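# Place a chain link on the riveting anvil over the pin

## Task

Put a single chain link beneath the riveting machine's head so it lies flat on the anvil with one of its holes sitting over the locating pin, and finish with neither hand touching any link or the tote.

## Robot and tools

Robot: two arms, left_arm and right_arm, each ending in a sixteen-motor four-digit hand (left_arm has a left hand, right_arm a right hand, mirror images). Bases in the scene frame: left_arm at (-0.021, +0.360, +0.003) m, right_arm at (-0.045, -0.258, -0.001) m, both turned almost not at all about z. A post stands on the floor behind the arms. Something may occasionally nudge loose objects.

Frames. Scene frame: origin at table-top height midway between the nominal bases, +z up, +x out over the table, left_arm on the +y side (image left/right does not follow these names). Every pose, velocity, target and wrist-camera pose reported for an arm is in that arm's own base frame; fixed cameras and the table use the scene frame. The hand point sits in front of the palm near the index/middle knuckles. Its axes: +z along straightened fingers toward the tips, +y out of the palm face, +x across the palm away from the thumb on the right hand (toward the thumb on the left hand). The palm face is at y = -0.063; straight fingertips reach about z = +0.123; a wrist mast (x +0.042 to +0.098, z -0.158 to -0.111, sign of x flipped on the left hand) can strike things.

execute_actions(actions, cameras). actions is a list of up to 15 actions; each action is a table of up to 15 rows, one row per 1/30 s step; a short table repeats its last row to step 15. Each row is one flat list of 48 numbers, all in [-1, 1], covering both arms even if one is idle: left_arm dx, dy, dz, rx, ry, rz; left hand's sixteen motor numbers; left current_limit; left speed; then the same 24 for right_arm. Pose numbers are offsets, in the arm's base axes, from the Hand target held when the action began (every row counts from that same start, not from the prior row; repeating an offset in a new action moves further). Scale: 1.0 = 0.6 m for dx, dy, dz and 180 degrees for the rotation vector rx, ry, rz (turning about the Hand target's position). Six zeros request nothing new but re-ask for the last target. Hand motor numbers are absolute goal angles, mapped linearly between each hinge's stops; a 0 is a real goal, so to keep a hand unchanged resend its hand_goal, hand_current_limit and hand_speed. Motor order per hand: index_mcp, index_abd, index_pip, index_dip, middle_mcp, middle_abd, middle_pip, middle_dip, ring_mcp, ring_abd, ring_pip, ring_dip, thumb_cmc, thumb_axl, thumb_mcp, thumb_ipl. Angles at +1 / -1 and the straight value: finger _mcp +128/-18, straight -0.75 (bends toward palm); _abd +60/-60, straight 0.00 (swings away from thumb); _pip +108/-29, straight -0.58; _dip +117/-21, straight -0.70; thumb_cmc +120/-20, straight -0.71 (swings thumb in front of palm); thumb_axl +140/-27, straight -0.68 (rolls thumb; +0.40 is a quarter turn); thumb_mcp +109/-69, straight -0.23; thumb_ipl +108/-77, straight -0.17. The left hand's ring_dip goal is capped at +96.2 degrees for the whole scene. current_limit maps -1..+1 to 0..550 mA (floor 11 mA); speed gives set-point rate (speed+1)/2 of 8.5 rad/s. Start values: current_limit +0.4, speed -0.6. cameras: names, ["all"] or []; images come by default only with an empty actions list.

move(target, speed, blending, blocking, cameras). target is one 48-number row or a list of up to 15 such rows; pose parts are offsets from the Hand target at the move's start (not from the previous target), same scale and axes. speed: path top speed in m/s, 0.002 to 4.3, default 0.25 (turns up to twice that in rad/s); one value or one per target. blend: corner rounding in m for a list, default 0 (full stop at each). blocking=false returns after about 0.5 s while motion continues. All paths finish together and are capped at 10 s. The result adds a move: line (done, off_target, moving, held, fault) and limits such as paced or held. Moves do not avoid obstacles; faster moves strike harder.

wait(seconds 0 to 3600) lets time run without new commands. stop brakes a running move. zoom_image(camera, region [x0, y0, x1, y1], at most 504 by 504 px) enlarges part of the latest image of cam_high, cam_low, cam_left_wrist or cam_right_wrist (all 672x504). read_manual returns licence texts only. finished_scene ends the scene irreversibly.

Results: end_effector_position (m) and end_effector_quat_wxyz in the base frame, possibly a few cm off; Hand target = last commanded pose after clipping, the reference for the next offsets. Hand readings per motor in the order above: hand_goal, hand_measured, hand_current_ma (positive pushes toward -1), hand_state (moving, goal, blocked, overload), plus hand_current_limit and hand_speed.

Behaviour to expect: orientation commands are clipped to 40 degrees from the measured one each step; hands rest short of targets from friction, load and elbow sag (command higher to compensate; resend a missing gap as an offset). A blocked arm keeps pushing until commanded back past its hand point. Grip force grows with how far the goal lies beyond the object's surface.

Avoid: dropping parts even slightly, releasing moving parts, slamming into the machine, table or heavy items, anything leaving the table, contact or squeezing between the two arms or hands (can end the scene), motor currents at 495 mA or more for 5 s (shutdown for 10 s), and motor heat (warning at 85 °C, arm collapses at 100 °C). Any arm stop costs; after a HAND FAULT line, later calls in that reply are skipped.

Each tool is called after ">>>" by a JSON object that holds its "api" and its "payload".

## Session

>>> {"api": "execute_actions", "payload": {"actions": []}}

Scene clock: 0.00 s.
left_arm: end_effector_position=(+0.6934, -0.0786, +0.1570) hand_goal=(-0.754, +0.000, -0.576, -0.696, -0.754, +0.000, -0.576, -0.696, -0.754, +0.000, -0.576, -0.696, -0.714, -0.678, -0.226, -0.168) hand_measured=(-0.7535, +0.0008, -0.5757, -0.6958, -0.7535, +0.0008, -0.5770, -0.6958, -0.7535, +0.0008, -0.5770, -0.6958, -0.7142, -0.6767, -0.2262, -0.1672) hand_current_ma=(+0, +0, +5, +8, -7, +11, +0, +16, +4, +6, +2, +5, -8, +6, +3, +15) hand_state=(goal, goal, goal, goal, goal, goal, goal, goal, goal, goal, goal, goal, goal, goal, goal, goal) hand_current_limit=0.40 hand_speed=-0.60 end_effector_quat_wxyz=(+0.162, +0.511, +0.779, -0.326) | right_arm: end_effector_position=(+0.1936, -0.2380, +0.1886) hand_goal=(-0.754, +0.000, -0.576, -0.696, -0.754, +0.000, -0.576, -0.696, -0.754, +0.000, -0.576, -0.696, -0.714, -0.678, -0.226, -0.168) hand_measured=(-0.7535, -0.0007, -0.5770, -0.6958, -0.7523, -0.0007, -0.5770, -0.6958, -0.7535, -0.0007, -0.5770, -0.6958, -0.7142, -0.6777, -0.2262, -0.1672) hand_current_ma=(-1, +11, -3, -20, +0, -8, -21, +8, -12, +5, +5, +0, +4, +1, +2, +3) hand_state=(goal, goal, goal, goal, goal, goal, goal, goal, goal, goal, goal, goal, goal, goal, goal, goal) hand_current_limit=0.40 hand_speed=-0.60 end_effector_quat_wxyz=(+0.472, +0.589, +0.635, +0.167)
Joint positions: left_arm=[0.001 2.086 2.018 -1.613 0.739 -0.366] | right_arm=[-1.52 0.78 0.272 -0.407 -0.89 -1.274]
Joint velocities: within noise
Joint torques (N m): no reading
Motor temperatures (°C): left_arm=[29 29 27 29 28 29] | right_arm=[26 27 28 24 26 25]
Heat: left arm: hottest waist 29 °C; right arm: hottest elbow 28 °C.
Hand target: left_arm +0.6974, -0.0796, +0.1653; +0.169, +0.514, +0.776, -0.324 | right_arm +0.1943, -0.2421, +0.1981; +0.482, +0.579, +0.638, +0.159

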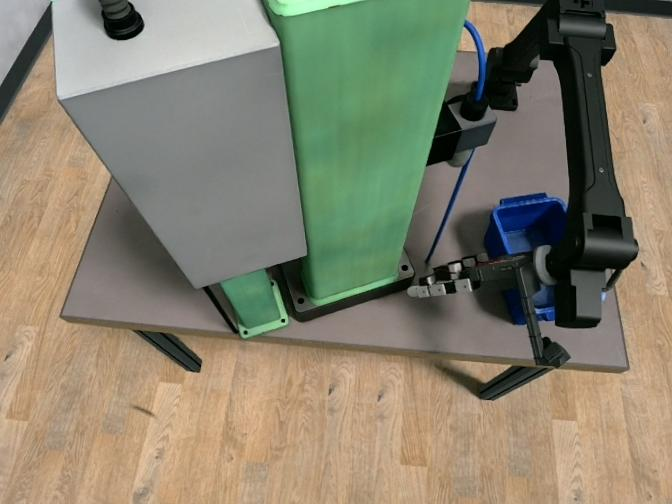

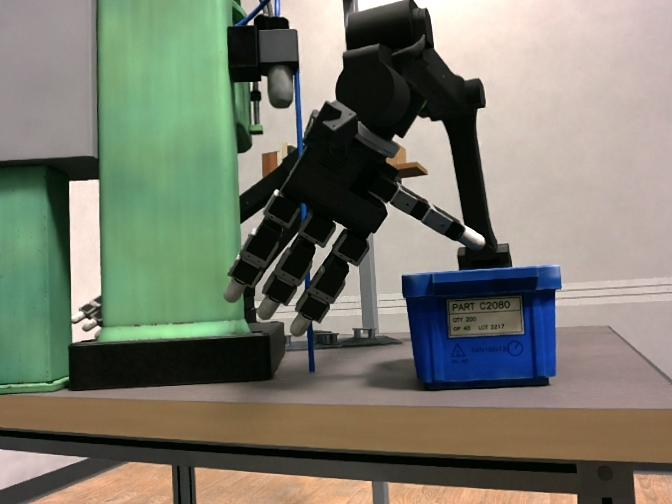

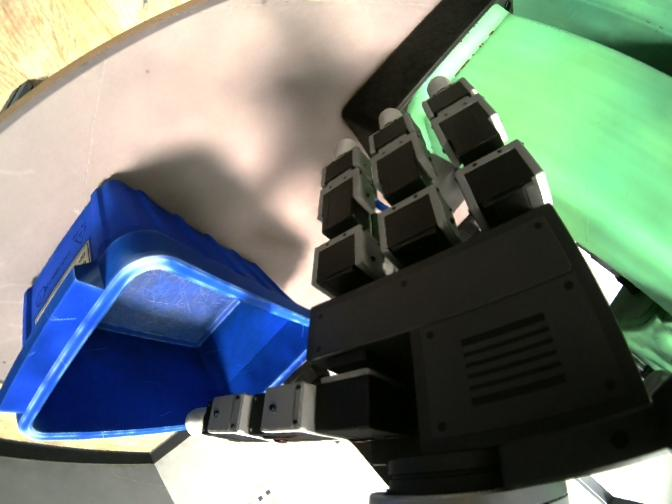

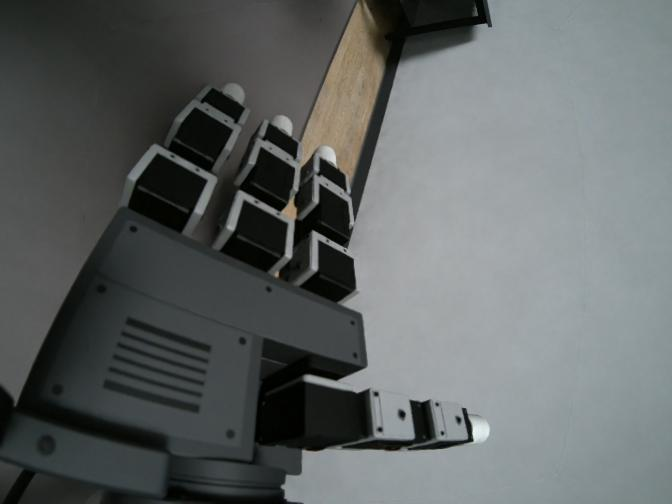

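>>> {"api": "zoom_image", "payload": {"camera": "cam_high", "region": [380, 0, 672, 380]}}

>>> {"api": "zoom_image", "payload": {"camera": "cam_low", "region": [60, 0, 400, 400]}}

>>> {"api": "zoom_image", "payload": {"camera": "cam_left_wrist", "region": [0, 170, 400, 504]}}

>>> {"api": "zoom_image", "payload": {"camera": "cam_left_wrist", "region": [340, 0, 672, 400]}}

Scaled by 1.326 from the camera's image (finer frame: 960x720).

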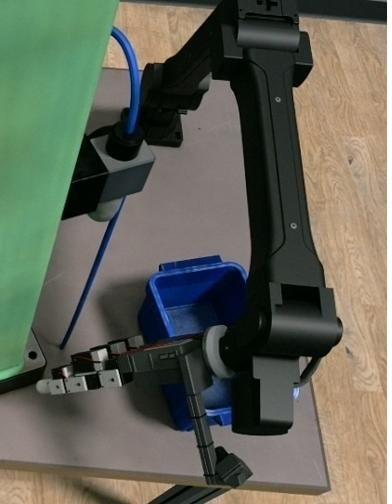

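Scaled by 1.260 from the camera's image (finer frame: 960x720).

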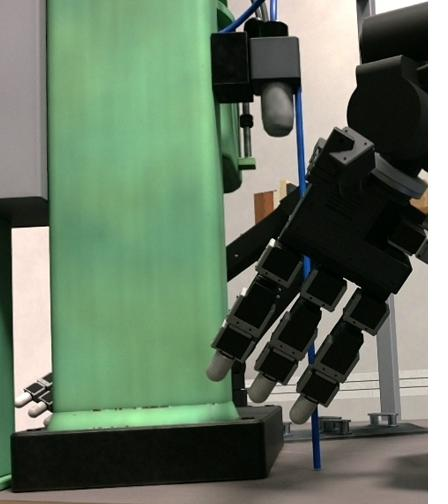

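Scaled by 1.260 from the camera's image (finer frame: 960x720).

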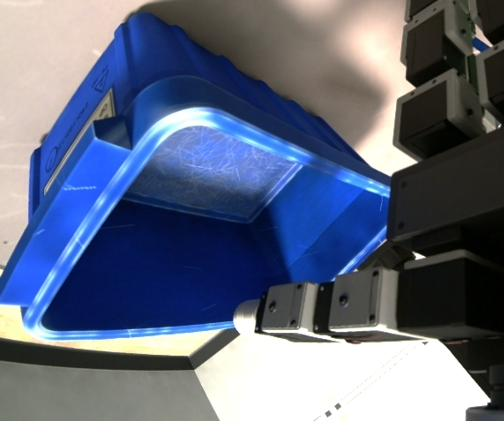

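Scaled by 1.260 from the camera's image (finer frame: 960x720).

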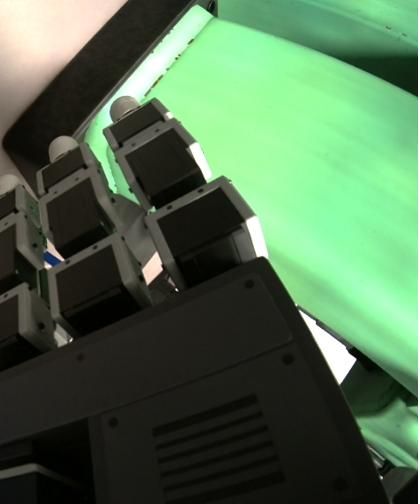

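>>> {"api": "move", "payload": {"target": [0,0,0,0,0,0,-0.754,0,-0.576,-0.696,-0.754,0,-0.576,-0.696,-0.754,0,-0.576,-0.696,-0.714,-0.678,-0.226,-0.168,0.4,-0.6, 0.18,0.30,0.13,0,0,0.222,-0.754,0,-0.576,-0.696,-0.754,0,-0.576,-0.696,-0.754,0,-0.576,-0.696,-0.714,-0.678,-0.226,-0.168,0.4,-0.6], "cameras": ["all"]}}

Scene clock: 35.27 s.
left_arm: end_effector_position=(+0.6934, -0.0786, +0.1570) hand_goal=(-0.754, +0.000, -0.576, -0.696, -0.754, +0.000, -0.576, -0.696, -0.754, +0.000, -0.576, -0.696, -0.714, -0.678, -0.226, -0.168) hand_measured=(-0.7486, +0.0008, -0.5770, -0.6958, -0.7474, +0.0008, -0.5770, -0.6958, -0.7474, +0.0008, -0.5770, -0.6958, -0.7104, -0.6777, -0.2242, -0.1681) hand_current_ma=(+15, +1, +9, +6, -11, +6, -14, -4, +30, -4, +11, +2, +16, +15, -12, +18) hand_state=(goal, goal, goal, goal, goal, goal, goal, goal, goal, goal, goal, goal, goal, goal, goal, goal) hand_current_limit=0.40 hand_speed=-0.60 end_effector_quat_wxyz=(+0.162, +0.511, +0.779, -0.326) | right_arm: end_effector_position=(+0.2955, -0.0572, +0.2573) hand_goal=(-0.754, +0.000, -0.576, -0.696, -0.754, +0.000, -0.576, -0.696, -0.754, +0.000, -0.576, -0.696, -0.714, -0.678, -0.226, -0.168) hand_measured=(-0.7667, +0.0008, -0.5770, -0.6958, -0.7691, -0.0007, -0.5770, -0.6958, -0.7667, +0.0008, -0.5770, -0.6958, -0.7280, -0.6777, -0.2252, -0.1681) hand_current_ma=(+6, -3, +11, -17, -11, -11, -11, +16, -16, -13, +5, -11, -8, +6, -3, -12) hand_state=(goal, goal, goal, goal, goal, goal, goal, goal, goal, goal, goal, goal, goal, goal, goal, goal) hand_current_limit=0.40 hand_speed=-0.60 end_effector_quat_wxyz=(+0.381, +0.338, +0.798, +0.322)
Joint positions: left_arm=[0.001 2.086 2.018 -1.613 0.739 -0.366] | right_arm=[-0.846 0.645 0.428 -0.737 -0.908 -1.306]
Joint torques (N m): left_arm=[0.21 -17.9 9.96 -0.31 0.6 -0.03] | right_arm=[1.61 2.14 12.7 1.57 -0.41 -0.2]
Motor temperatures (°C): left_arm=[29 36 32 29 29 29] | right_arm=[26 27 33 24 26 25]
Heat: left arm: hottest shoulder 36 °C; right arm: hottest elbow 33 °C.
Hand target: left_arm +0.6974, -0.0796, +0.1653; +0.169, +0.514, +0.776, -0.324 | right_arm +0.3023, -0.0622, +0.2761; +0.398, +0.326, +0.798, +0.314
Off the commanded pose: left_arm 0.009 m, 1 deg | right_arm 0.021 m, 3 deg.
move: off_target (right_arm)
cam_right_wrist: T_world_to_cam=[[0.52236, -0.25997, 0.81213, -0.35099], [-0.56843, -0.81608, 0.10438, 0.04331], [0.63563, -0.51616, -0.57406, 0.05475]] pos_world=[0.17316, -0.02764, 0.31196]

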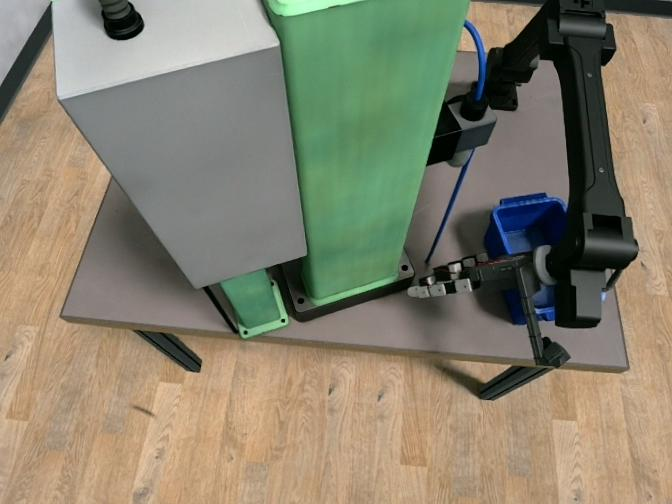

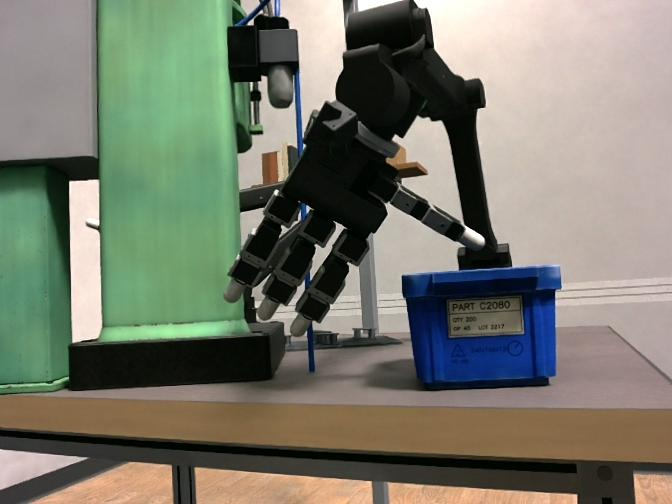

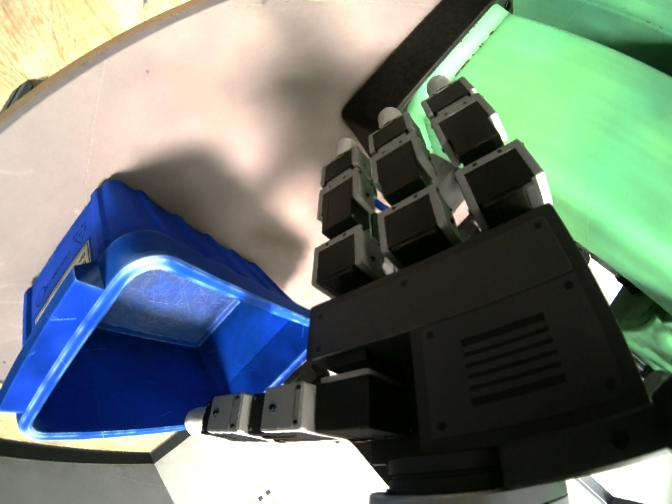

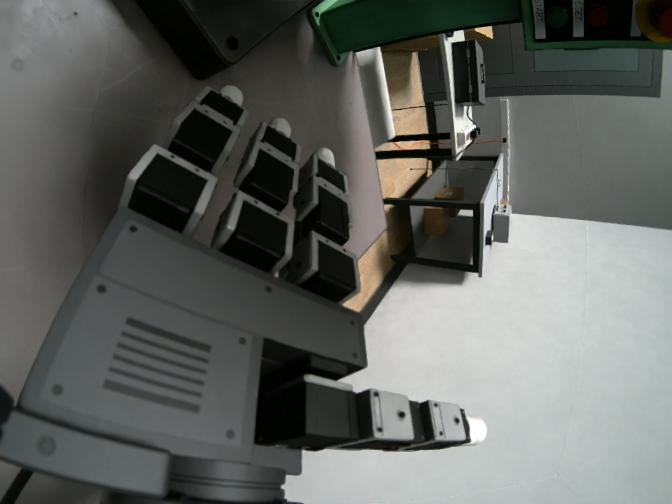

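>>> {"api": "move", "payload": {"target": [0,0,0,0,0,0,-0.754,0,-0.576,-0.696,-0.754,0,-0.576,-0.696,-0.754,0,-0.576,-0.696,-0.714,-0.678,-0.226,-0.168,0.4,-0.6, -0.14,0.32,0.13,0,0,0.222,-0.754,0,-0.576,-0.696,-0.754,0,-0.576,-0.696,-0.754,0,-0.576,-0.696,-0.714,-0.678,-0.226,-0.168,0.4,-0.6], "cameras": ["cam_right_wrist","cam_low"]}}

Scene clock: 41.77 s.
left_arm: end_effector_position=(+0.6934, -0.0786, +0.1570) hand_goal=(-0.754, +0.000, -0.576, -0.696, -0.754, +0.000, -0.576, -0.696, -0.754, +0.000, -0.576, -0.696, -0.714, -0.678, -0.226, -0.168) hand_measured=(-0.7486, +0.0008, -0.5757, -0.6958, -0.7486, -0.0007, -0.5770, -0.6958, -0.7486, -0.0007, -0.5770, -0.6958, -0.7117, -0.6777, -0.2242, -0.1681) hand_current_ma=(+0, -1, +8, +3, -3, +16, +13, -6, +14, +8, +6, +5, +9, +16, +2, -15) hand_state=(goal, goal, goal, goal, goal, goal, goal, goal, goal, goal, goal, goal, goal, goal, goal, goal) hand_current_limit=0.40 hand_speed=-0.60 end_effector_quat_wxyz=(+0.162, +0.511, +0.779, -0.326) | right_arm: end_effector_position=(+0.2161, +0.1286, +0.3358) hand_goal=(-0.754, +0.000, -0.576, -0.696, -0.754, +0.000, -0.576, -0.696, -0.754, +0.000, -0.576, -0.696, -0.714, -0.678, -0.226, -0.168) hand_measured=(-0.7679, -0.0007, -0.5770, -0.6958, -0.7691, +0.0008, -0.5770, -0.6958, -0.7679, -0.0007, -0.5770, -0.6958, -0.7293, -0.6777, -0.2252, -0.1681) hand_current_ma=(-12, +8, -5, -9, -7, -5, -17, +9, -14, +13, +1, -1, -6, +1, -5, +3) hand_state=(goal, goal, goal, goal, goal, goal, goal, goal, goal, goal, goal, goal, goal, goal, goal, goal) hand_current_limit=0.40 hand_speed=-0.60 end_effector_quat_wxyz=(+0.243, +0.051, +0.864, +0.439)
Joint positions: left_arm=[0.001 2.086 2.018 -1.613 0.739 -0.366] | right_arm=[-0.33 0.516 0.618 -1.288 -1.005 -1.569]
Joint torques (N m): left_arm=[0.15 -18.14 9.99 -0.31 0.57 -0.04] | right_arm=[1.85 2.96 12.42 1.52 -0.54 -0.2]
Heat: left arm: hottest shoulder 37 °C; right arm: hottest elbow 35 °C.
Hand target: left_arm +0.6974, -0.0796, +0.1653; +0.169, +0.514, +0.776, -0.324 | right_arm +0.2182, +0.1299, +0.3542; +0.267, +0.034, +0.861, +0.432
Off the commanded pose: left_arm 0.009 m, 1 deg | right_arm 0.018 m, 3 deg.
move: off_target (right_arm)
cam_right_wrist: T_world_to_cam=[[0.57829, 0.12237, 0.8066, -0.38429], [0.08689, -0.9923, 0.08826, 0.02808], [0.81119, 0.01904, -0.58447, 0.14295]] pos_world=[0.10384, 0.07216, 0.39104]
Images, in order (width x height): cam_low 672x504, cam_right_wrist 672x504.

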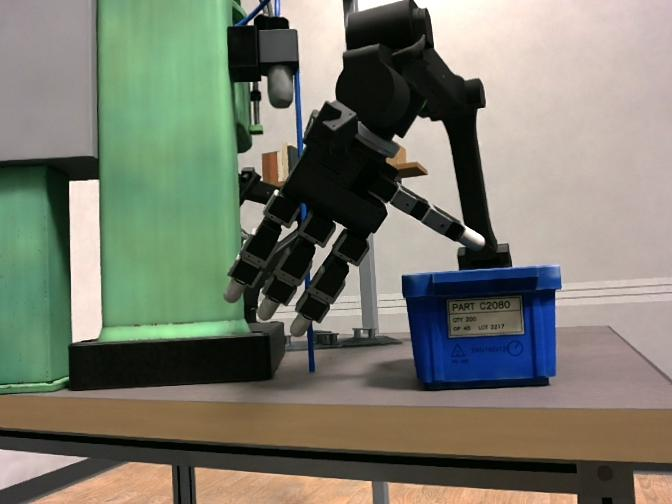

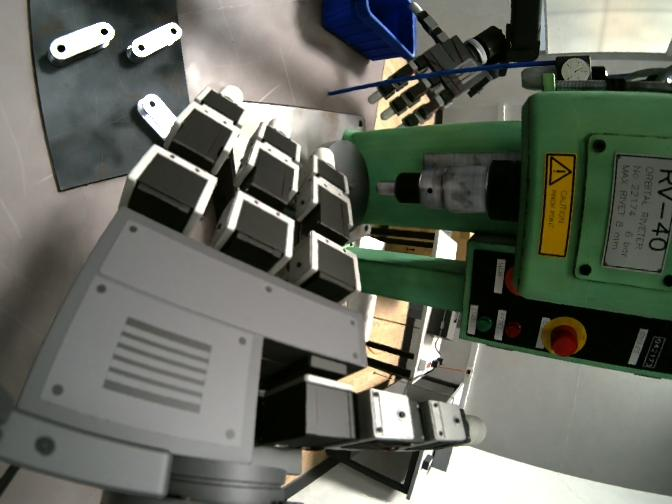

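>>> {"api": "zoom_image", "payload": {"camera": "cam_right_wrist", "region": [20, 0, 280, 200]}}

>>> {"api": "zoom_image", "payload": {"camera": "cam_right_wrist", "region": [220, 40, 600, 300]}}

Scaled by 1.938 from the camera's image (finer frame: 960x720).

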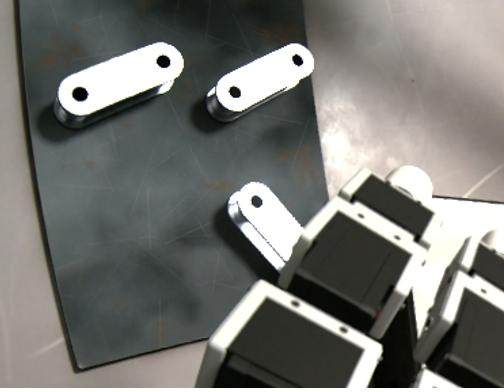

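Scaled by 1.326 from the camera's image (finer frame: 960x720).

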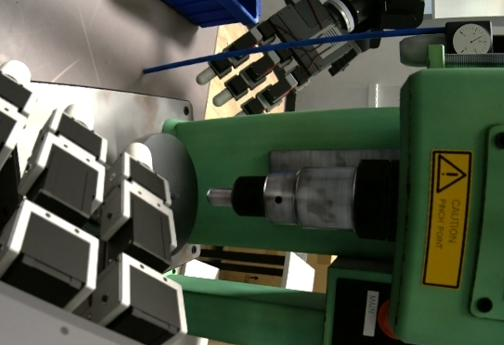

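>>> {"api": "move", "payload": {"target": [0,0,0,0,0,0,-0.754,0,-0.576,-0.696,-0.754,0,-0.576,-0.696,-0.754,0,-0.576,-0.696,-0.714,-0.678,-0.226,-0.168,0.4,-0.6, 0.0,0.0,0.05,0,0.14,0,-0.754,0,-0.576,-0.696,-0.754,0,-0.576,-0.696,-0.754,0,-0.576,-0.696,-0.714,-0.678,-0.226,-0.168,0.4,-0.6], "cameras": ["cam_right_wrist"]}}

>>> {"api": "zoom_image", "payload": {"camera": "cam_right_wrist", "region": [0, 0, 336, 252]}}

>>> {"api": "zoom_image", "payload": {"camera": "cam_right_wrist", "region": [336, 0, 672, 252]}}

Scene clock: 86.07 s.
left_arm: end_effector_position=(+0.6934, -0.0786, +0.1570) hand_goal=(-0.754, +0.000, -0.576, -0.696, -0.754, +0.000, -0.576, -0.696, -0.754, +0.000, -0.576, -0.696, -0.714, -0.678, -0.226, -0.168) hand_measured=(-0.7474, -0.0007, -0.5770, -0.6958, -0.7486, -0.0007, -0.5770, -0.6958, -0.7474, -0.0007, -0.5757, -0.6958, -0.7117, -0.6777, -0.2242, -0.1681) hand_current_ma=(-1, +15, -5, +5, +2, +13, -11, -1, +8, -4, +9, -9, +17, -11, -15, +8) hand_state=(goal, goal, goal, goal, goal, goal, goal, goal, goal, goal, goal, goal, goal, goal, goal, goal) hand_current_limit=0.40 hand_speed=-0.60 end_effector_quat_wxyz=(+0.162, +0.511, +0.779, -0.326) | right_arm: end_effector_position=(+0.2190, +0.1291, +0.3683) hand_goal=(-0.754, +0.000, -0.576, -0.696, -0.754, +0.000, -0.576, -0.696, -0.754, +0.000, -0.576, -0.696, -0.714, -0.678, -0.226, -0.168) hand_measured=(-0.7667, -0.0007, -0.5770, -0.6958, -0.7691, -0.0007, -0.5770, -0.6958, -0.7679, -0.0007, -0.5757, -0.6958, -0.7293, -0.6777, -0.2242, -0.1672) hand_current_ma=(-11, +1, -3, +5, -6, -11, -5, +2, -6, +4, -5, +1, -5, +2, -7, +0) hand_state=(goal, goal, goal, goal, goal, goal, goal, goal, goal, goal, goal, goal, goal, goal, goal, goal) hand_current_limit=0.40 hand_speed=-0.60 end_effector_quat_wxyz=(+0.080, +0.143, +0.894, +0.417)
Joint positions: left_arm=[0.001 2.086 2.018 -1.613 0.739 -0.366] | right_arm=[-0.289 0.651 0.844 -1.693 -0.875 -1.509]
Joint torques (N m): left_arm=[0.09 -18.14 9.99 -0.29 0.59 -0.02] | right_arm=[2.08 2.55 11.95 0.02 -0.53 -0.22]
Motor temperatures (°C): left_arm=[29 40 35 28 30 28] | right_arm=[26 27 44 24 26 25]
Heat: left arm: hottest shoulder 40 °C; right arm: hottest elbow 44 °C.
Hand target: left_arm +0.6974, -0.0796, +0.1653; +0.169, +0.514, +0.776, -0.324 | right_arm +0.2182, +0.1299, +0.3842; +0.073, +0.127, +0.899, +0.414
Off the commanded pose: left_arm 0.009 m, 1 deg | right_arm 0.016 m, 2 deg.
joint sent to its limit (right arm) — joint 4 (wrist pitch), lower limit. The joint targets still meet the commanded pose.
move: off_target (right_arm)
cam_right_wrist: T_world_to_cam=[[0.83998, 0.10699, 0.53196, -0.36645], [0.09022, -0.99426, 0.05751, 0.03628], [0.53506, -0.00031, -0.84481, 0.3184]] pos_world=[0.13418, 0.07537, 0.46184]

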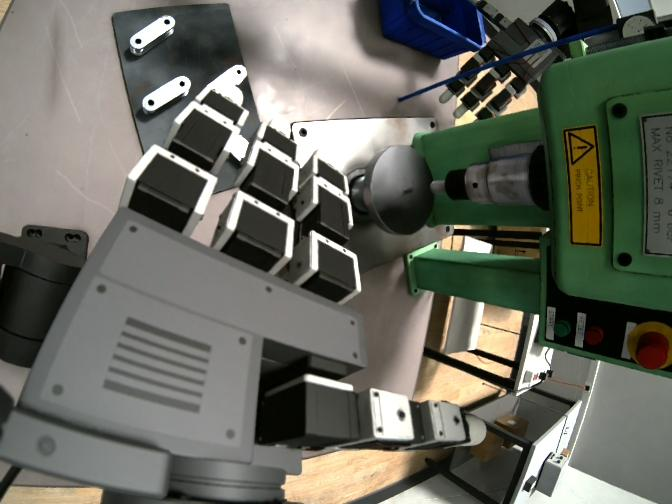

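Scaled by 1.500 from the camera's image (finer frame: 960x720).

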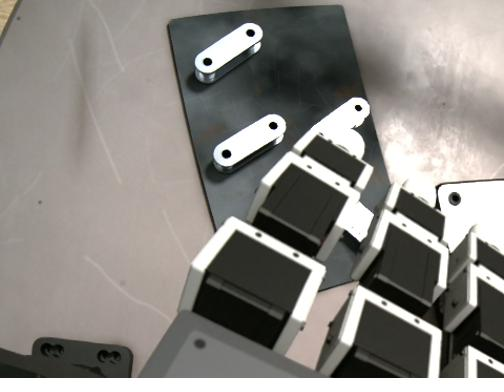

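Scaled by 1.500 from the camera's image (finer frame: 960x720).

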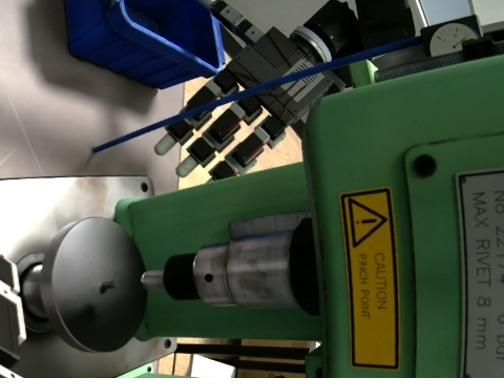

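>>> {"api": "move", "payload": {"target": [[0,0.06,0.2,0,0,0,-0.754,0,-0.576,-0.696,-0.754,0,-0.576,-0.696,-0.754,0,-0.576,-0.696,-0.714,-0.678,-0.226,-0.168,0.4,-0.6, 0.0,0.0,0.0,0,0,0,-0.754,0,-0.576,-0.696,-0.754,0,-0.576,-0.696,-0.754,0,-0.576,-0.696,-0.714,-0.678,-0.226,-0.168,0.4,-0.6],[-0.45,0.2,0.2,0,0,0,-0.754,0,-0.576,-0.696,-0.754,0,-0.576,-0.696,-0.754,0,-0.576,-0.696,-0.714,-0.678,-0.226,-0.168,0.4,-0.6, 0.0,0.0,0.0,0,0,0,-0.754,0,-0.576,-0.696,-0.754,0,-0.576,-0.696,-0.754,0,-0.576,-0.696,-0.714,-0.678,-0.226,-0.168,0.4,-0.6]], "cameras": ["all"], "blend": 0.03}}

Scene clock: 247.87 s.
left_arm: end_effector_position=(+0.4281, +0.0389, +0.2904) hand_goal=(-0.754, +0.000, -0.576, -0.696, -0.754, +0.000, -0.576, -0.696, -0.754, +0.000, -0.576, -0.696, -0.714, -0.678, -0.226, -0.168) hand_measured=(-0.7450, -0.0007, -0.5770, -0.6958, -0.7462, +0.0008, -0.5770, -0.6958, -0.7474, -0.0007, -0.5770, -0.6958, -0.7092, -0.6767, -0.2232, -0.1681) hand_current_ma=(+13, -9, -13, -9, +11, -10, -10, +10, +19, +3, -7, -12, +8, +3, +4, +17) hand_state=(goal, goal, goal, goal, goal, goal, goal, goal, goal, goal, goal, goal, goal, goal, goal, goal) hand_current_limit=0.40 hand_speed=-0.60 end_effector_quat_wxyz=(+0.227, +0.487, +0.806, -0.248) | right_arm: end_effector_position=(+0.2190, +0.1291, +0.3683) hand_goal=(-0.754, +0.000, -0.576, -0.696, -0.754, +0.000, -0.576, -0.696, -0.754, +0.000, -0.576, -0.696, -0.714, -0.678, -0.226, -0.168) hand_measured=(-0.7667, +0.0008, -0.5770, -0.6958, -0.7691, -0.0007, -0.5770, -0.6958, -0.7679, +0.0008, -0.5770, -0.6958, -0.7293, -0.6777, -0.2252, -0.1681) hand_current_ma=(-6, -1, +2, -10, -1, -6, -1, +7, -22, -2, +8, +4, +0, +9, -20, -11) hand_state=(goal, goal, goal, goal, goal, goal, goal, goal, goal, goal, goal, goal, goal, goal, goal, goal) hand_current_limit=0.40 hand_speed=-0.60 end_effector_quat_wxyz=(+0.080, +0.143, +0.894, +0.417)
Joint positions: left_arm=[0.28 1.276 1.315 -1.677 0.682 -0.181] | right_arm=[-0.289 0.651 0.844 -1.693 -0.875 -1.509]
Joint torques (N m): left_arm=[0.38 -6.42 7.86 -0.49 0.35 0.09] | right_arm=[2.08 2.55 11.96 0.01 -0.53 -0.22]
Heat: left arm: hottest shoulder 42 °C; right arm: hottest elbow 48 °C.
Hand target: left_arm +0.4275, +0.0405, +0.2854; +0.169, +0.514, +0.776, -0.324 | right_arm +0.2182, +0.1299, +0.3842; +0.073, +0.127, +0.899, +0.414
Off the commanded pose: left_arm 0.005 m, 12 deg | right_arm 0.016 m, 2 deg.
joint sent to its limit (left arm) — joint 4 (wrist pitch), lower limit. The joint targets are off in orientation, not in position.
joint sent to its limit (right arm) — joint 4 (wrist pitch), lower limit. The joint targets still meet the commanded pose.
move: off_target (left_arm)
cam_left_wrist: T_world_to_cam=[[-0.26751, -0.77548, 0.5719, -0.05], [-0.77327, 0.5269, 0.35276, 0.16933], [-0.57489, -0.34786, -0.7406, 0.60162]] pos_world=[0.46343, 0.08129, 0.41442]
cam_right_wrist: T_world_to_cam=[[0.83998, 0.10699, 0.53196, -0.36645], [0.09022, -0.99426, 0.05751, 0.03628], [0.53506, -0.00031, -0.84481, 0.3184]] pos_world=[0.13418, 0.07537, 0.46184]

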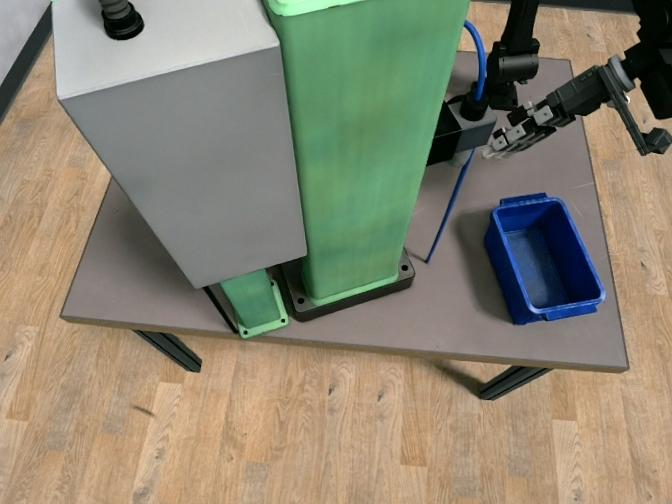

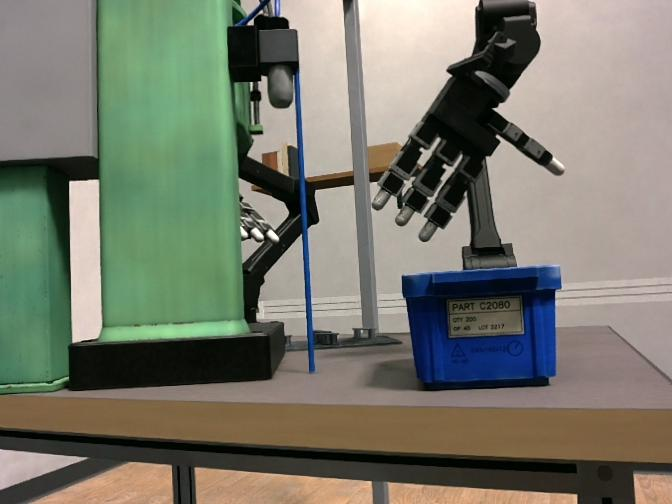

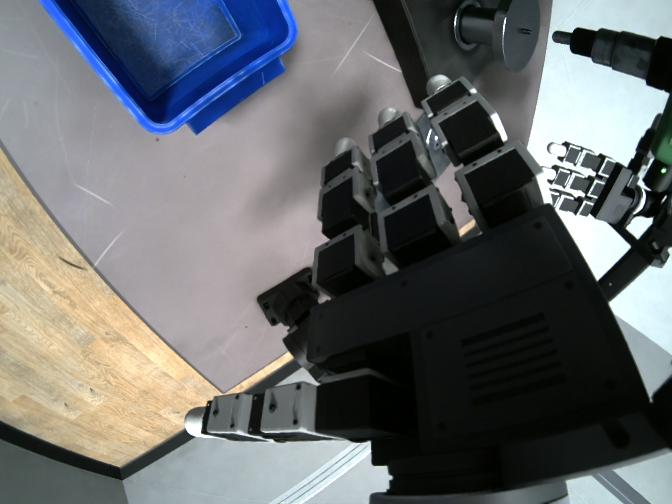

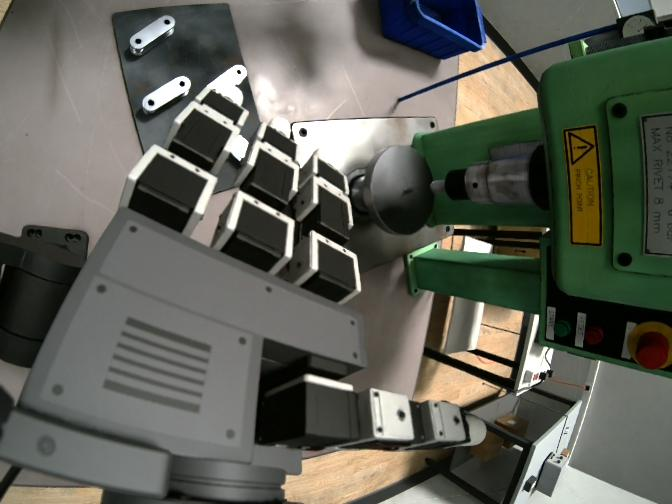

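>>> {"api": "zoom_image", "payload": {"camera": "cam_left_wrist", "region": [372, 0, 672, 225]}}

Scaled by 1.680 from the camera's image (finer frame: 960x720).

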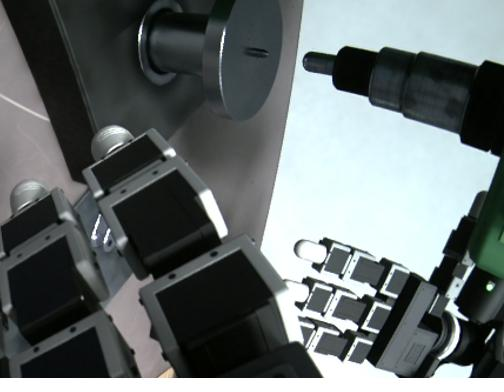

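>>> {"api": "move", "payload": {"target": [-0.128,-0.333,0,0,0,0.25,-0.754,0,-0.576,-0.696,-0.754,0,-0.576,-0.696,-0.754,0,-0.576,-0.696,-0.714,-0.678,-0.226,-0.168,0.4,-0.6, 0.0,0.0,0.0,0,0,0,-0.754,0,-0.576,-0.696,-0.754,0,-0.576,-0.696,-0.754,0,-0.576,-0.696,-0.714,-0.678,-0.226,-0.168,0.4,-0.6], "cameras": ["all"]}}

>>> {"api": "zoom_image", "payload": {"camera": "cam_left_wrist", "region": [336, 0, 672, 252]}}

Scene clock: 298.50 s.
left_arm: end_effector_position=(+0.3483, -0.1565, +0.2874) hand_goal=(-0.754, +0.000, -0.576, -0.696, -0.754, +0.000, -0.576, -0.696, -0.754, +0.000, -0.576, -0.696, -0.714, -0.678, -0.226, -0.168) hand_measured=(-0.7450, -0.0007, -0.5770, -0.6971, -0.7462, -0.0007, -0.5782, -0.6958, -0.7462, +0.0008, -0.5770, -0.6958, -0.7079, -0.6777, -0.2232, -0.1681) hand_current_ma=(+4, +2, -7, +9, +0, +9, -1, +2, +2, -2, +8, -11, +11, -17, -21, +9) hand_state=(goal, goal, goal, goal, goal, goal, goal, goal, goal, goal, goal, goal, goal, goal, goal, goal) hand_current_limit=0.40 hand_speed=-0.60 end_effector_quat_wxyz=(+0.273, +0.185, +0.916, -0.229) | right_arm: end_effector_position=(+0.2190, +0.1291, +0.3683) hand_goal=(-0.754, +0.000, -0.576, -0.696, -0.754, +0.000, -0.576, -0.696, -0.754, +0.000, -0.576, -0.696, -0.714, -0.678, -0.226, -0.168) hand_measured=(-0.7679, -0.0007, -0.5770, -0.6958, -0.7691, -0.0007, -0.5770, -0.6958, -0.7679, +0.0008, -0.5770, -0.6958, -0.7293, -0.6777, -0.2252, -0.1681) hand_current_ma=(-8, +3, -10, -20, -7, -5, -6, +11, -21, -4, +12, -3, -15, +14, -6, -6) hand_state=(goal, goal, goal, goal, goal, goal, goal, goal, goal, goal, goal, goal, goal, goal, goal, goal) hand_current_limit=0.40 hand_speed=-0.60 end_effector_quat_wxyz=(+0.080, +0.143, +0.894, +0.417)
Joint positions: left_arm=[-0.506 0.969 1.056 -0.967 0.256 -1.771] | right_arm=[-0.289 0.651 0.844 -1.693 -0.875 -1.509]
Joint torques (N m): left_arm=[0.09 -4.48 8.85 2.51 -0.03 -0.15] | right_arm=[2.14 2.49 11.92 0.01 -0.54 -0.22]
Motor temperatures (°C): left_arm=[28 35 34 28 29 28] | right_arm=[26 27 49 23 26 25]
Heat: left arm: hottest shoulder 35 °C; right arm: hottest elbow 49 °C.
Hand target: left_arm +0.3506, -0.1594, +0.2854; +0.281, +0.178, +0.914, -0.235 | right_arm +0.2182, +0.1299, +0.3842; +0.073, +0.127, +0.899, +0.414
Off the commanded pose: left_arm 0.004 m, 1 deg | right_arm 0.016 m, 2 deg.
joint sent to its limit (right arm) — joint 4 (wrist pitch), lower limit. The joint targets still meet the commanded pose.
move: done
cam_left_wrist: T_world_to_cam=[[0.28989, -0.7054, 0.64682, -0.42593], [-0.90805, 0.01077, 0.41872, 0.15892], [-0.30234, -0.70873, -0.63742, 0.30448]] pos_world=[0.35983, -0.08637, 0.40304]
cam_right_wrist: T_world_to_cam=[[0.83998, 0.10699, 0.53196, -0.36645], [0.09022, -0.99426, 0.05751, 0.03628], [0.53506, -0.00031, -0.84481, 0.3184]] pos_world=[0.13418, 0.07537, 0.46184]

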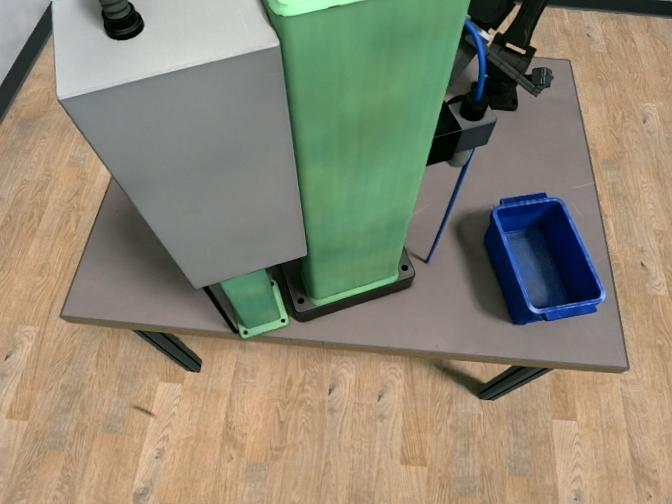

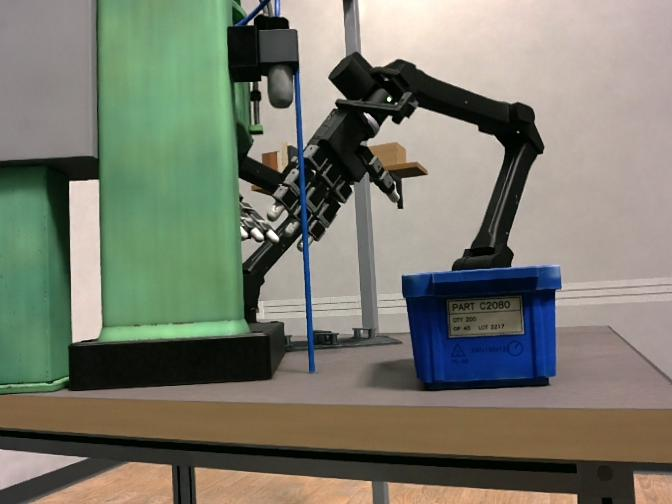

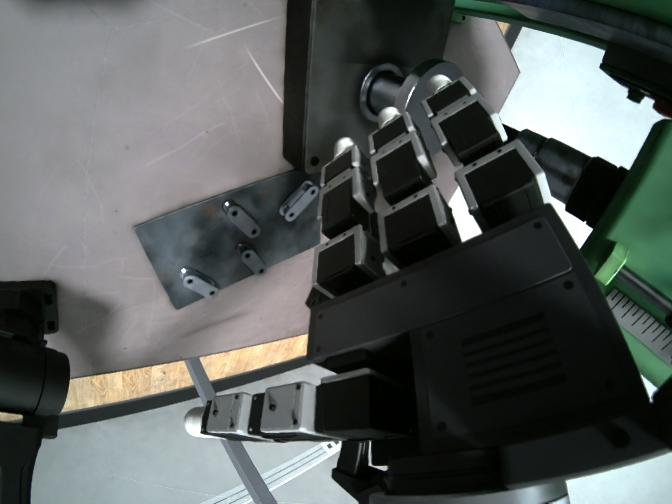

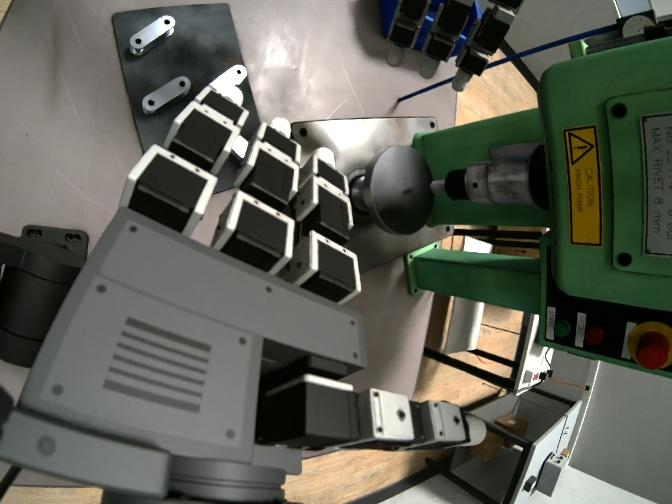

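Scaled by 1.500 from the camera's image (finer frame: 960x720).

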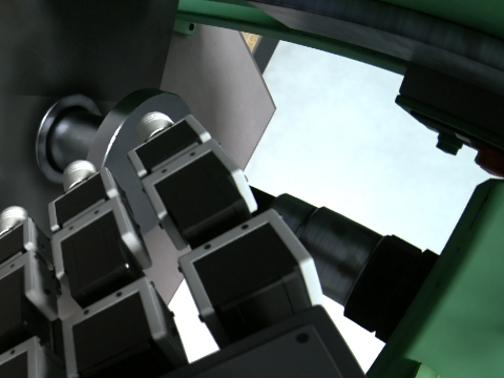

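>>> {"api": "move", "payload": {"target": [0,0,0,0,0,0,0.479,0,0.81,0.174,0.479,0,0.81,0.174,0.479,0,0.81,0.174,-0.714,-0.678,-0.226,-0.168,0.4,-0.4, 0.0,0.0,0.0,0,0,0,-0.754,0,-0.576,-0.696,-0.754,0,-0.576,-0.696,-0.754,0,-0.576,-0.696,-0.714,-0.678,-0.226,-0.168,0.4,-0.6], "cameras": ["cam_left_wrist"]}}

>>> {"api": "zoom_image", "payload": {"camera": "cam_left_wrist", "region": [336, 0, 672, 252]}}

>>> {"api": "zoom_image", "payload": {"camera": "cam_left_wrist", "region": [100, 140, 352, 329]}}

Scene clock: 306.00 s.
left_arm: end_effector_position=(+0.3475, -0.1562, +0.2857) hand_goal=(+0.478, +0.000, +0.810, +0.174, +0.478, +0.000, +0.810, +0.174, +0.478, +0.000, +0.810, +0.174, -0.714, -0.678, -0.226, -0.168) hand_measured=(+0.4236, -0.0007, +0.7203, +0.1591, +0.4139, -0.0007, +0.7216, +0.1578, +0.4199, -0.0007, +0.7151, +0.1617, -0.7067, -0.6777, -0.2232, -0.1681) hand_current_ma=(-95, +5, -137, -6, -115, -2, -137, -13, -86, -7, -143, +2, +22, +2, -16, +5) hand_state=(blocked, goal, blocked, goal, blocked, goal, blocked, goal, blocked, goal, blocked, goal, goal, goal, goal, goal) hand_current_limit=0.40 hand_speed=-0.40 end_effector_quat_wxyz=(+0.272, +0.180, +0.917, -0.229) | right_arm: end_effector_position=(+0.2190, +0.1291, +0.3683) hand_goal=(-0.754, +0.000, -0.576, -0.696, -0.754, +0.000, -0.576, -0.696, -0.754, +0.000, -0.576, -0.696, -0.714, -0.678, -0.226, -0.168) hand_measured=(-0.7679, -0.0007, -0.5770, -0.6958, -0.7691, -0.0007, -0.5770, -0.6958, -0.7679, +0.0008, -0.5770, -0.6958, -0.7293, -0.6777, -0.2242, -0.1672) hand_current_ma=(-8, +6, +2, -7, -11, -11, -7, +3, -6, +5, +0, +9, -7, +22, -7, -6) hand_state=(goal, goal, goal, goal, goal, goal, goal, goal, goal, goal, goal, goal, goal, goal, goal, goal) hand_current_limit=0.40 hand_speed=-0.60 end_effector_quat_wxyz=(+0.080, +0.143, +0.894, +0.417)
Joint positions: left_arm=[-0.506 0.969 1.053 -0.966 0.254 -1.781] | right_arm=[-0.289 0.651 0.844 -1.693 -0.875 -1.509]
Joint torques (N m): left_arm=[0.15 -4.07 8.95 2.3 -0.13 -0.04] | right_arm=[2.14 2.49 11.93 0.02 -0.53 -0.22]
Heat: left arm: hottest shoulder 35 °C; right arm: hottest elbow 49 °C.
Hand target: left_arm +0.3506, -0.1594, +0.2854; +0.281, +0.178, +0.914, -0.235 | right_arm +0.2182, +0.1299, +0.3842; +0.073, +0.127, +0.899, +0.414
Off the commanded pose: left_arm 0.004 m, 1 deg | right_arm 0.016 m, 2 deg.
joint sent to its limit (right arm) — joint 4 (wrist pitch), lower limit. The joint targets still meet the commanded pose.
move: done
cam_left_wrist: T_world_to_cam=[[0.299, -0.70177, 0.64662, -0.42688], [-0.9058, 0.00447, 0.42369, 0.15574], [-0.30022, -0.71239, -0.63433, 0.30124]] pos_world=[0.35914, -0.08566, 0.40113]

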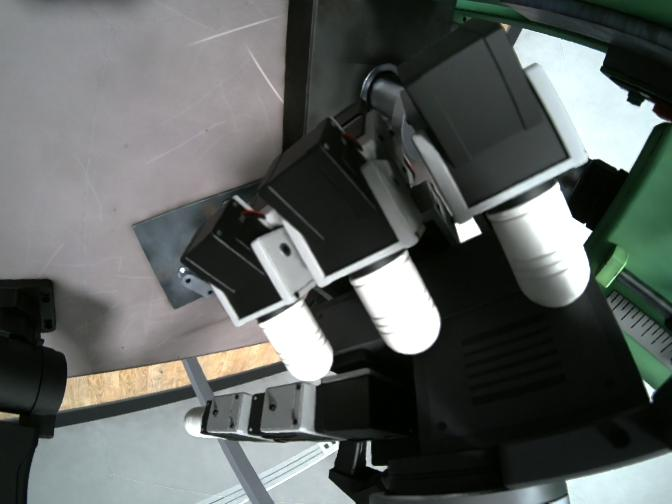

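Scaled by 1.500 from the camera's image (finer frame: 960x720).

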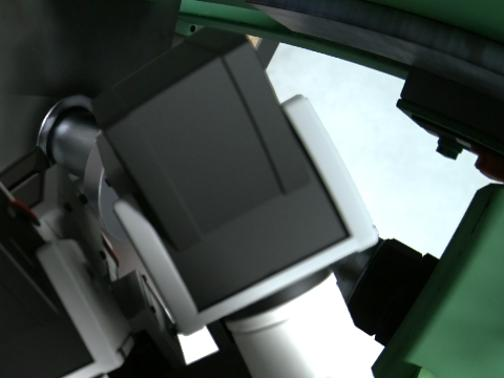

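Scaled by 2.000 from the camera's image (finer frame: 960x720).

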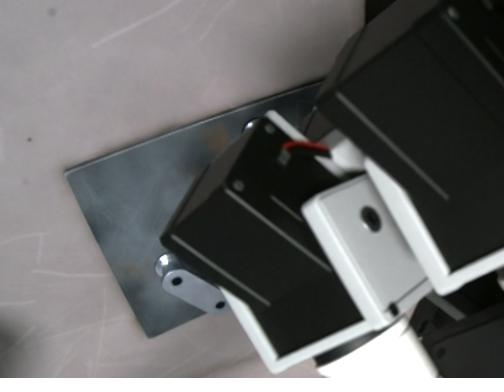

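>>> {"api": "move", "payload": {"target": [0,0,0,0,0,0,-0.754,0,-0.576,-0.696,-0.754,0,-0.576,-0.696,-0.754,0,-0.576,-0.696,-0.714,-0.678,-0.226,-0.168,0.4,-0.4, 0.0,0.03,-0.2,0,0,0,-0.754,0,-0.576,-0.696,-0.754,0,-0.576,-0.696,-0.754,0,-0.576,-0.696,-0.714,-0.678,-0.226,-0.168,0.4,-0.6], "cameras": ["cam_left_wrist","cam_right_wrist","cam_low"]}}

>>> {"api": "zoom_image", "payload": {"camera": "cam_left_wrist", "region": [120, 140, 372, 329]}}

>>> {"api": "zoom_image", "payload": {"camera": "cam_right_wrist", "region": [0, 0, 300, 225]}}

Scene clock: 350.40 s.
left_arm: end_effector_position=(+0.3475, -0.1562, +0.2857) hand_goal=(-0.754, +0.000, -0.576, -0.696, -0.754, +0.000, -0.576, -0.696, -0.754, +0.000, -0.576, -0.696, -0.714, -0.678, -0.226, -0.168) hand_measured=(-0.7462, +0.0008, -0.5757, -0.6958, -0.7462, +0.0008, -0.5782, -0.6983, -0.7462, -0.0007, -0.5782, -0.6958, -0.7079, -0.6767, -0.2222, -0.1672) hand_current_ma=(+0, -10, +18, +12, +14, -2, -21, +7, +8, -11, -5, +3, +7, -7, -22, +14) hand_state=(goal, goal, goal, goal, goal, goal, goal, goal, goal, goal, goal, goal, goal, goal, goal, goal) hand_current_limit=0.40 hand_speed=-0.40 end_effector_quat_wxyz=(+0.272, +0.180, +0.917, -0.229) | right_arm: end_effector_position=(+0.2168, +0.1462, +0.2606) hand_goal=(-0.754, +0.000, -0.576, -0.696, -0.754, +0.000, -0.576, -0.696, -0.754, +0.000, -0.576, -0.696, -0.714, -0.678, -0.226, -0.168) hand_measured=(-0.7667, -0.0007, -0.5770, -0.6958, -0.7691, +0.0008, -0.5770, -0.6958, -0.7667, -0.0007, -0.5770, -0.6958, -0.7293, -0.6777, -0.2252, -0.1672) hand_current_ma=(-11, +3, -11, -12, -5, -16, -9, -6, -20, -2, +0, +7, -12, +0, -9, +9) hand_state=(goal, goal, goal, goal, goal, goal, goal, goal, goal, goal, goal, goal, goal, goal, goal, goal) hand_current_limit=0.40 hand_speed=-0.60 end_effector_quat_wxyz=(+0.062, +0.136, +0.898, +0.414)
Joint positions: left_arm=[-0.506 0.969 1.053 -0.966 0.254 -1.781] | right_arm=[-0.181 0.612 0.555 -1.377 -0.856 -1.389]
Joint torques (N m): left_arm=[-0.03 -4.54 9.13 2.51 0.05 -0.12] | right_arm=[2.08 2.14 9.37 1.11 -0.54 -0.21]
Heat: left arm: hottest elbow 36 °C; right arm: hottest elbow 49 °C.
Hand target: left_arm +0.3506, -0.1594, +0.2854; +0.281, +0.178, +0.914, -0.235 | right_arm +0.2182, +0.1479, +0.2641; +0.073, +0.128, +0.899, +0.414
Off the commanded pose: left_arm 0.004 m, 1 deg | right_arm 0.004 m, 2 deg.
move: done
cam_left_wrist: T_world_to_cam=[[0.299, -0.70177, 0.64662, -0.42688], [-0.9058, 0.00447, 0.42369, 0.15574], [-0.30022, -0.71239, -0.63433, 0.30124]] pos_world=[0.35914, -0.08566, 0.40113]
cam_right_wrist: T_world_to_cam=[[0.85032, 0.13426, 0.50885, -0.3093], [0.12126, -0.99088, 0.05879, 0.05206], [0.5121, 0.01171, -0.85885, 0.23547]] pos_world=[0.13611, 0.09035, 0.35656]
Images, in order (width x height): cam_low 672x504, cam_left_wrist 672x504, cam_right_wrist 672x504.

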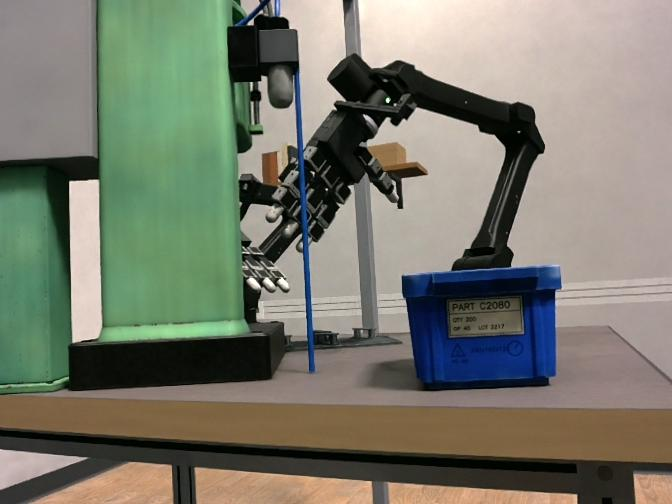

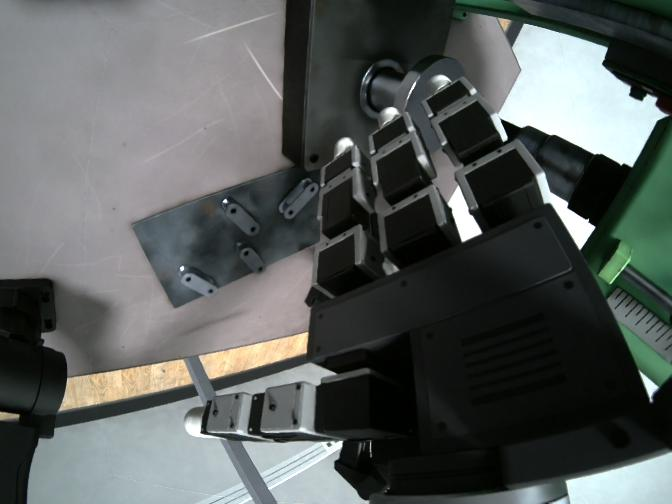

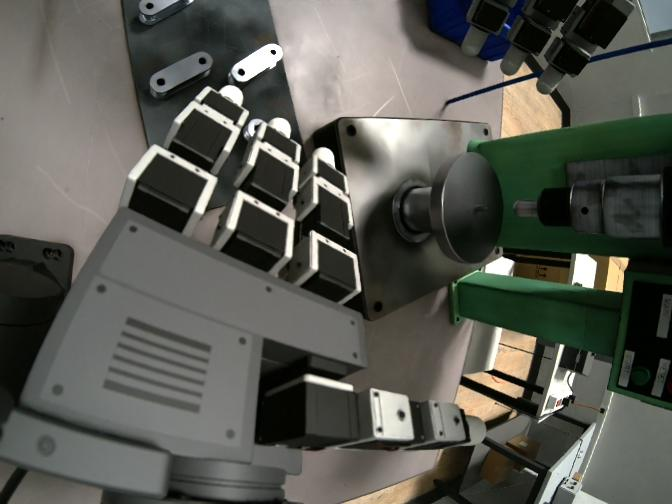

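Scaled by 2.000 from the camera's image (finer frame: 960x720).

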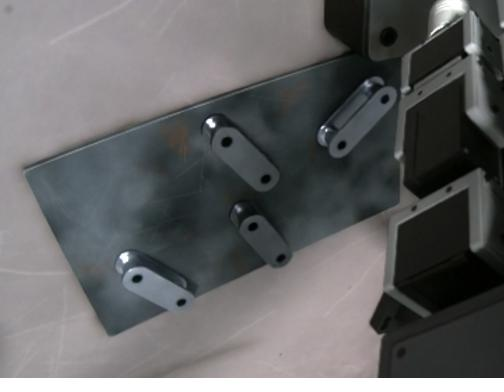

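Scaled by 1.680 from the camera's image (finer frame: 960x720).

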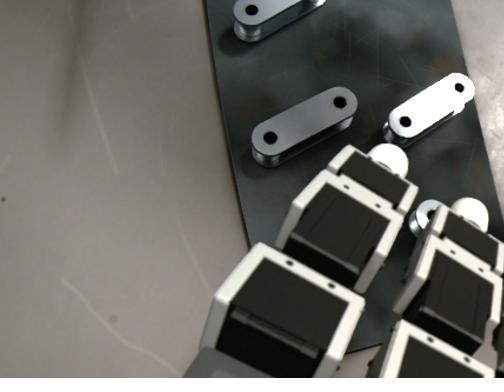

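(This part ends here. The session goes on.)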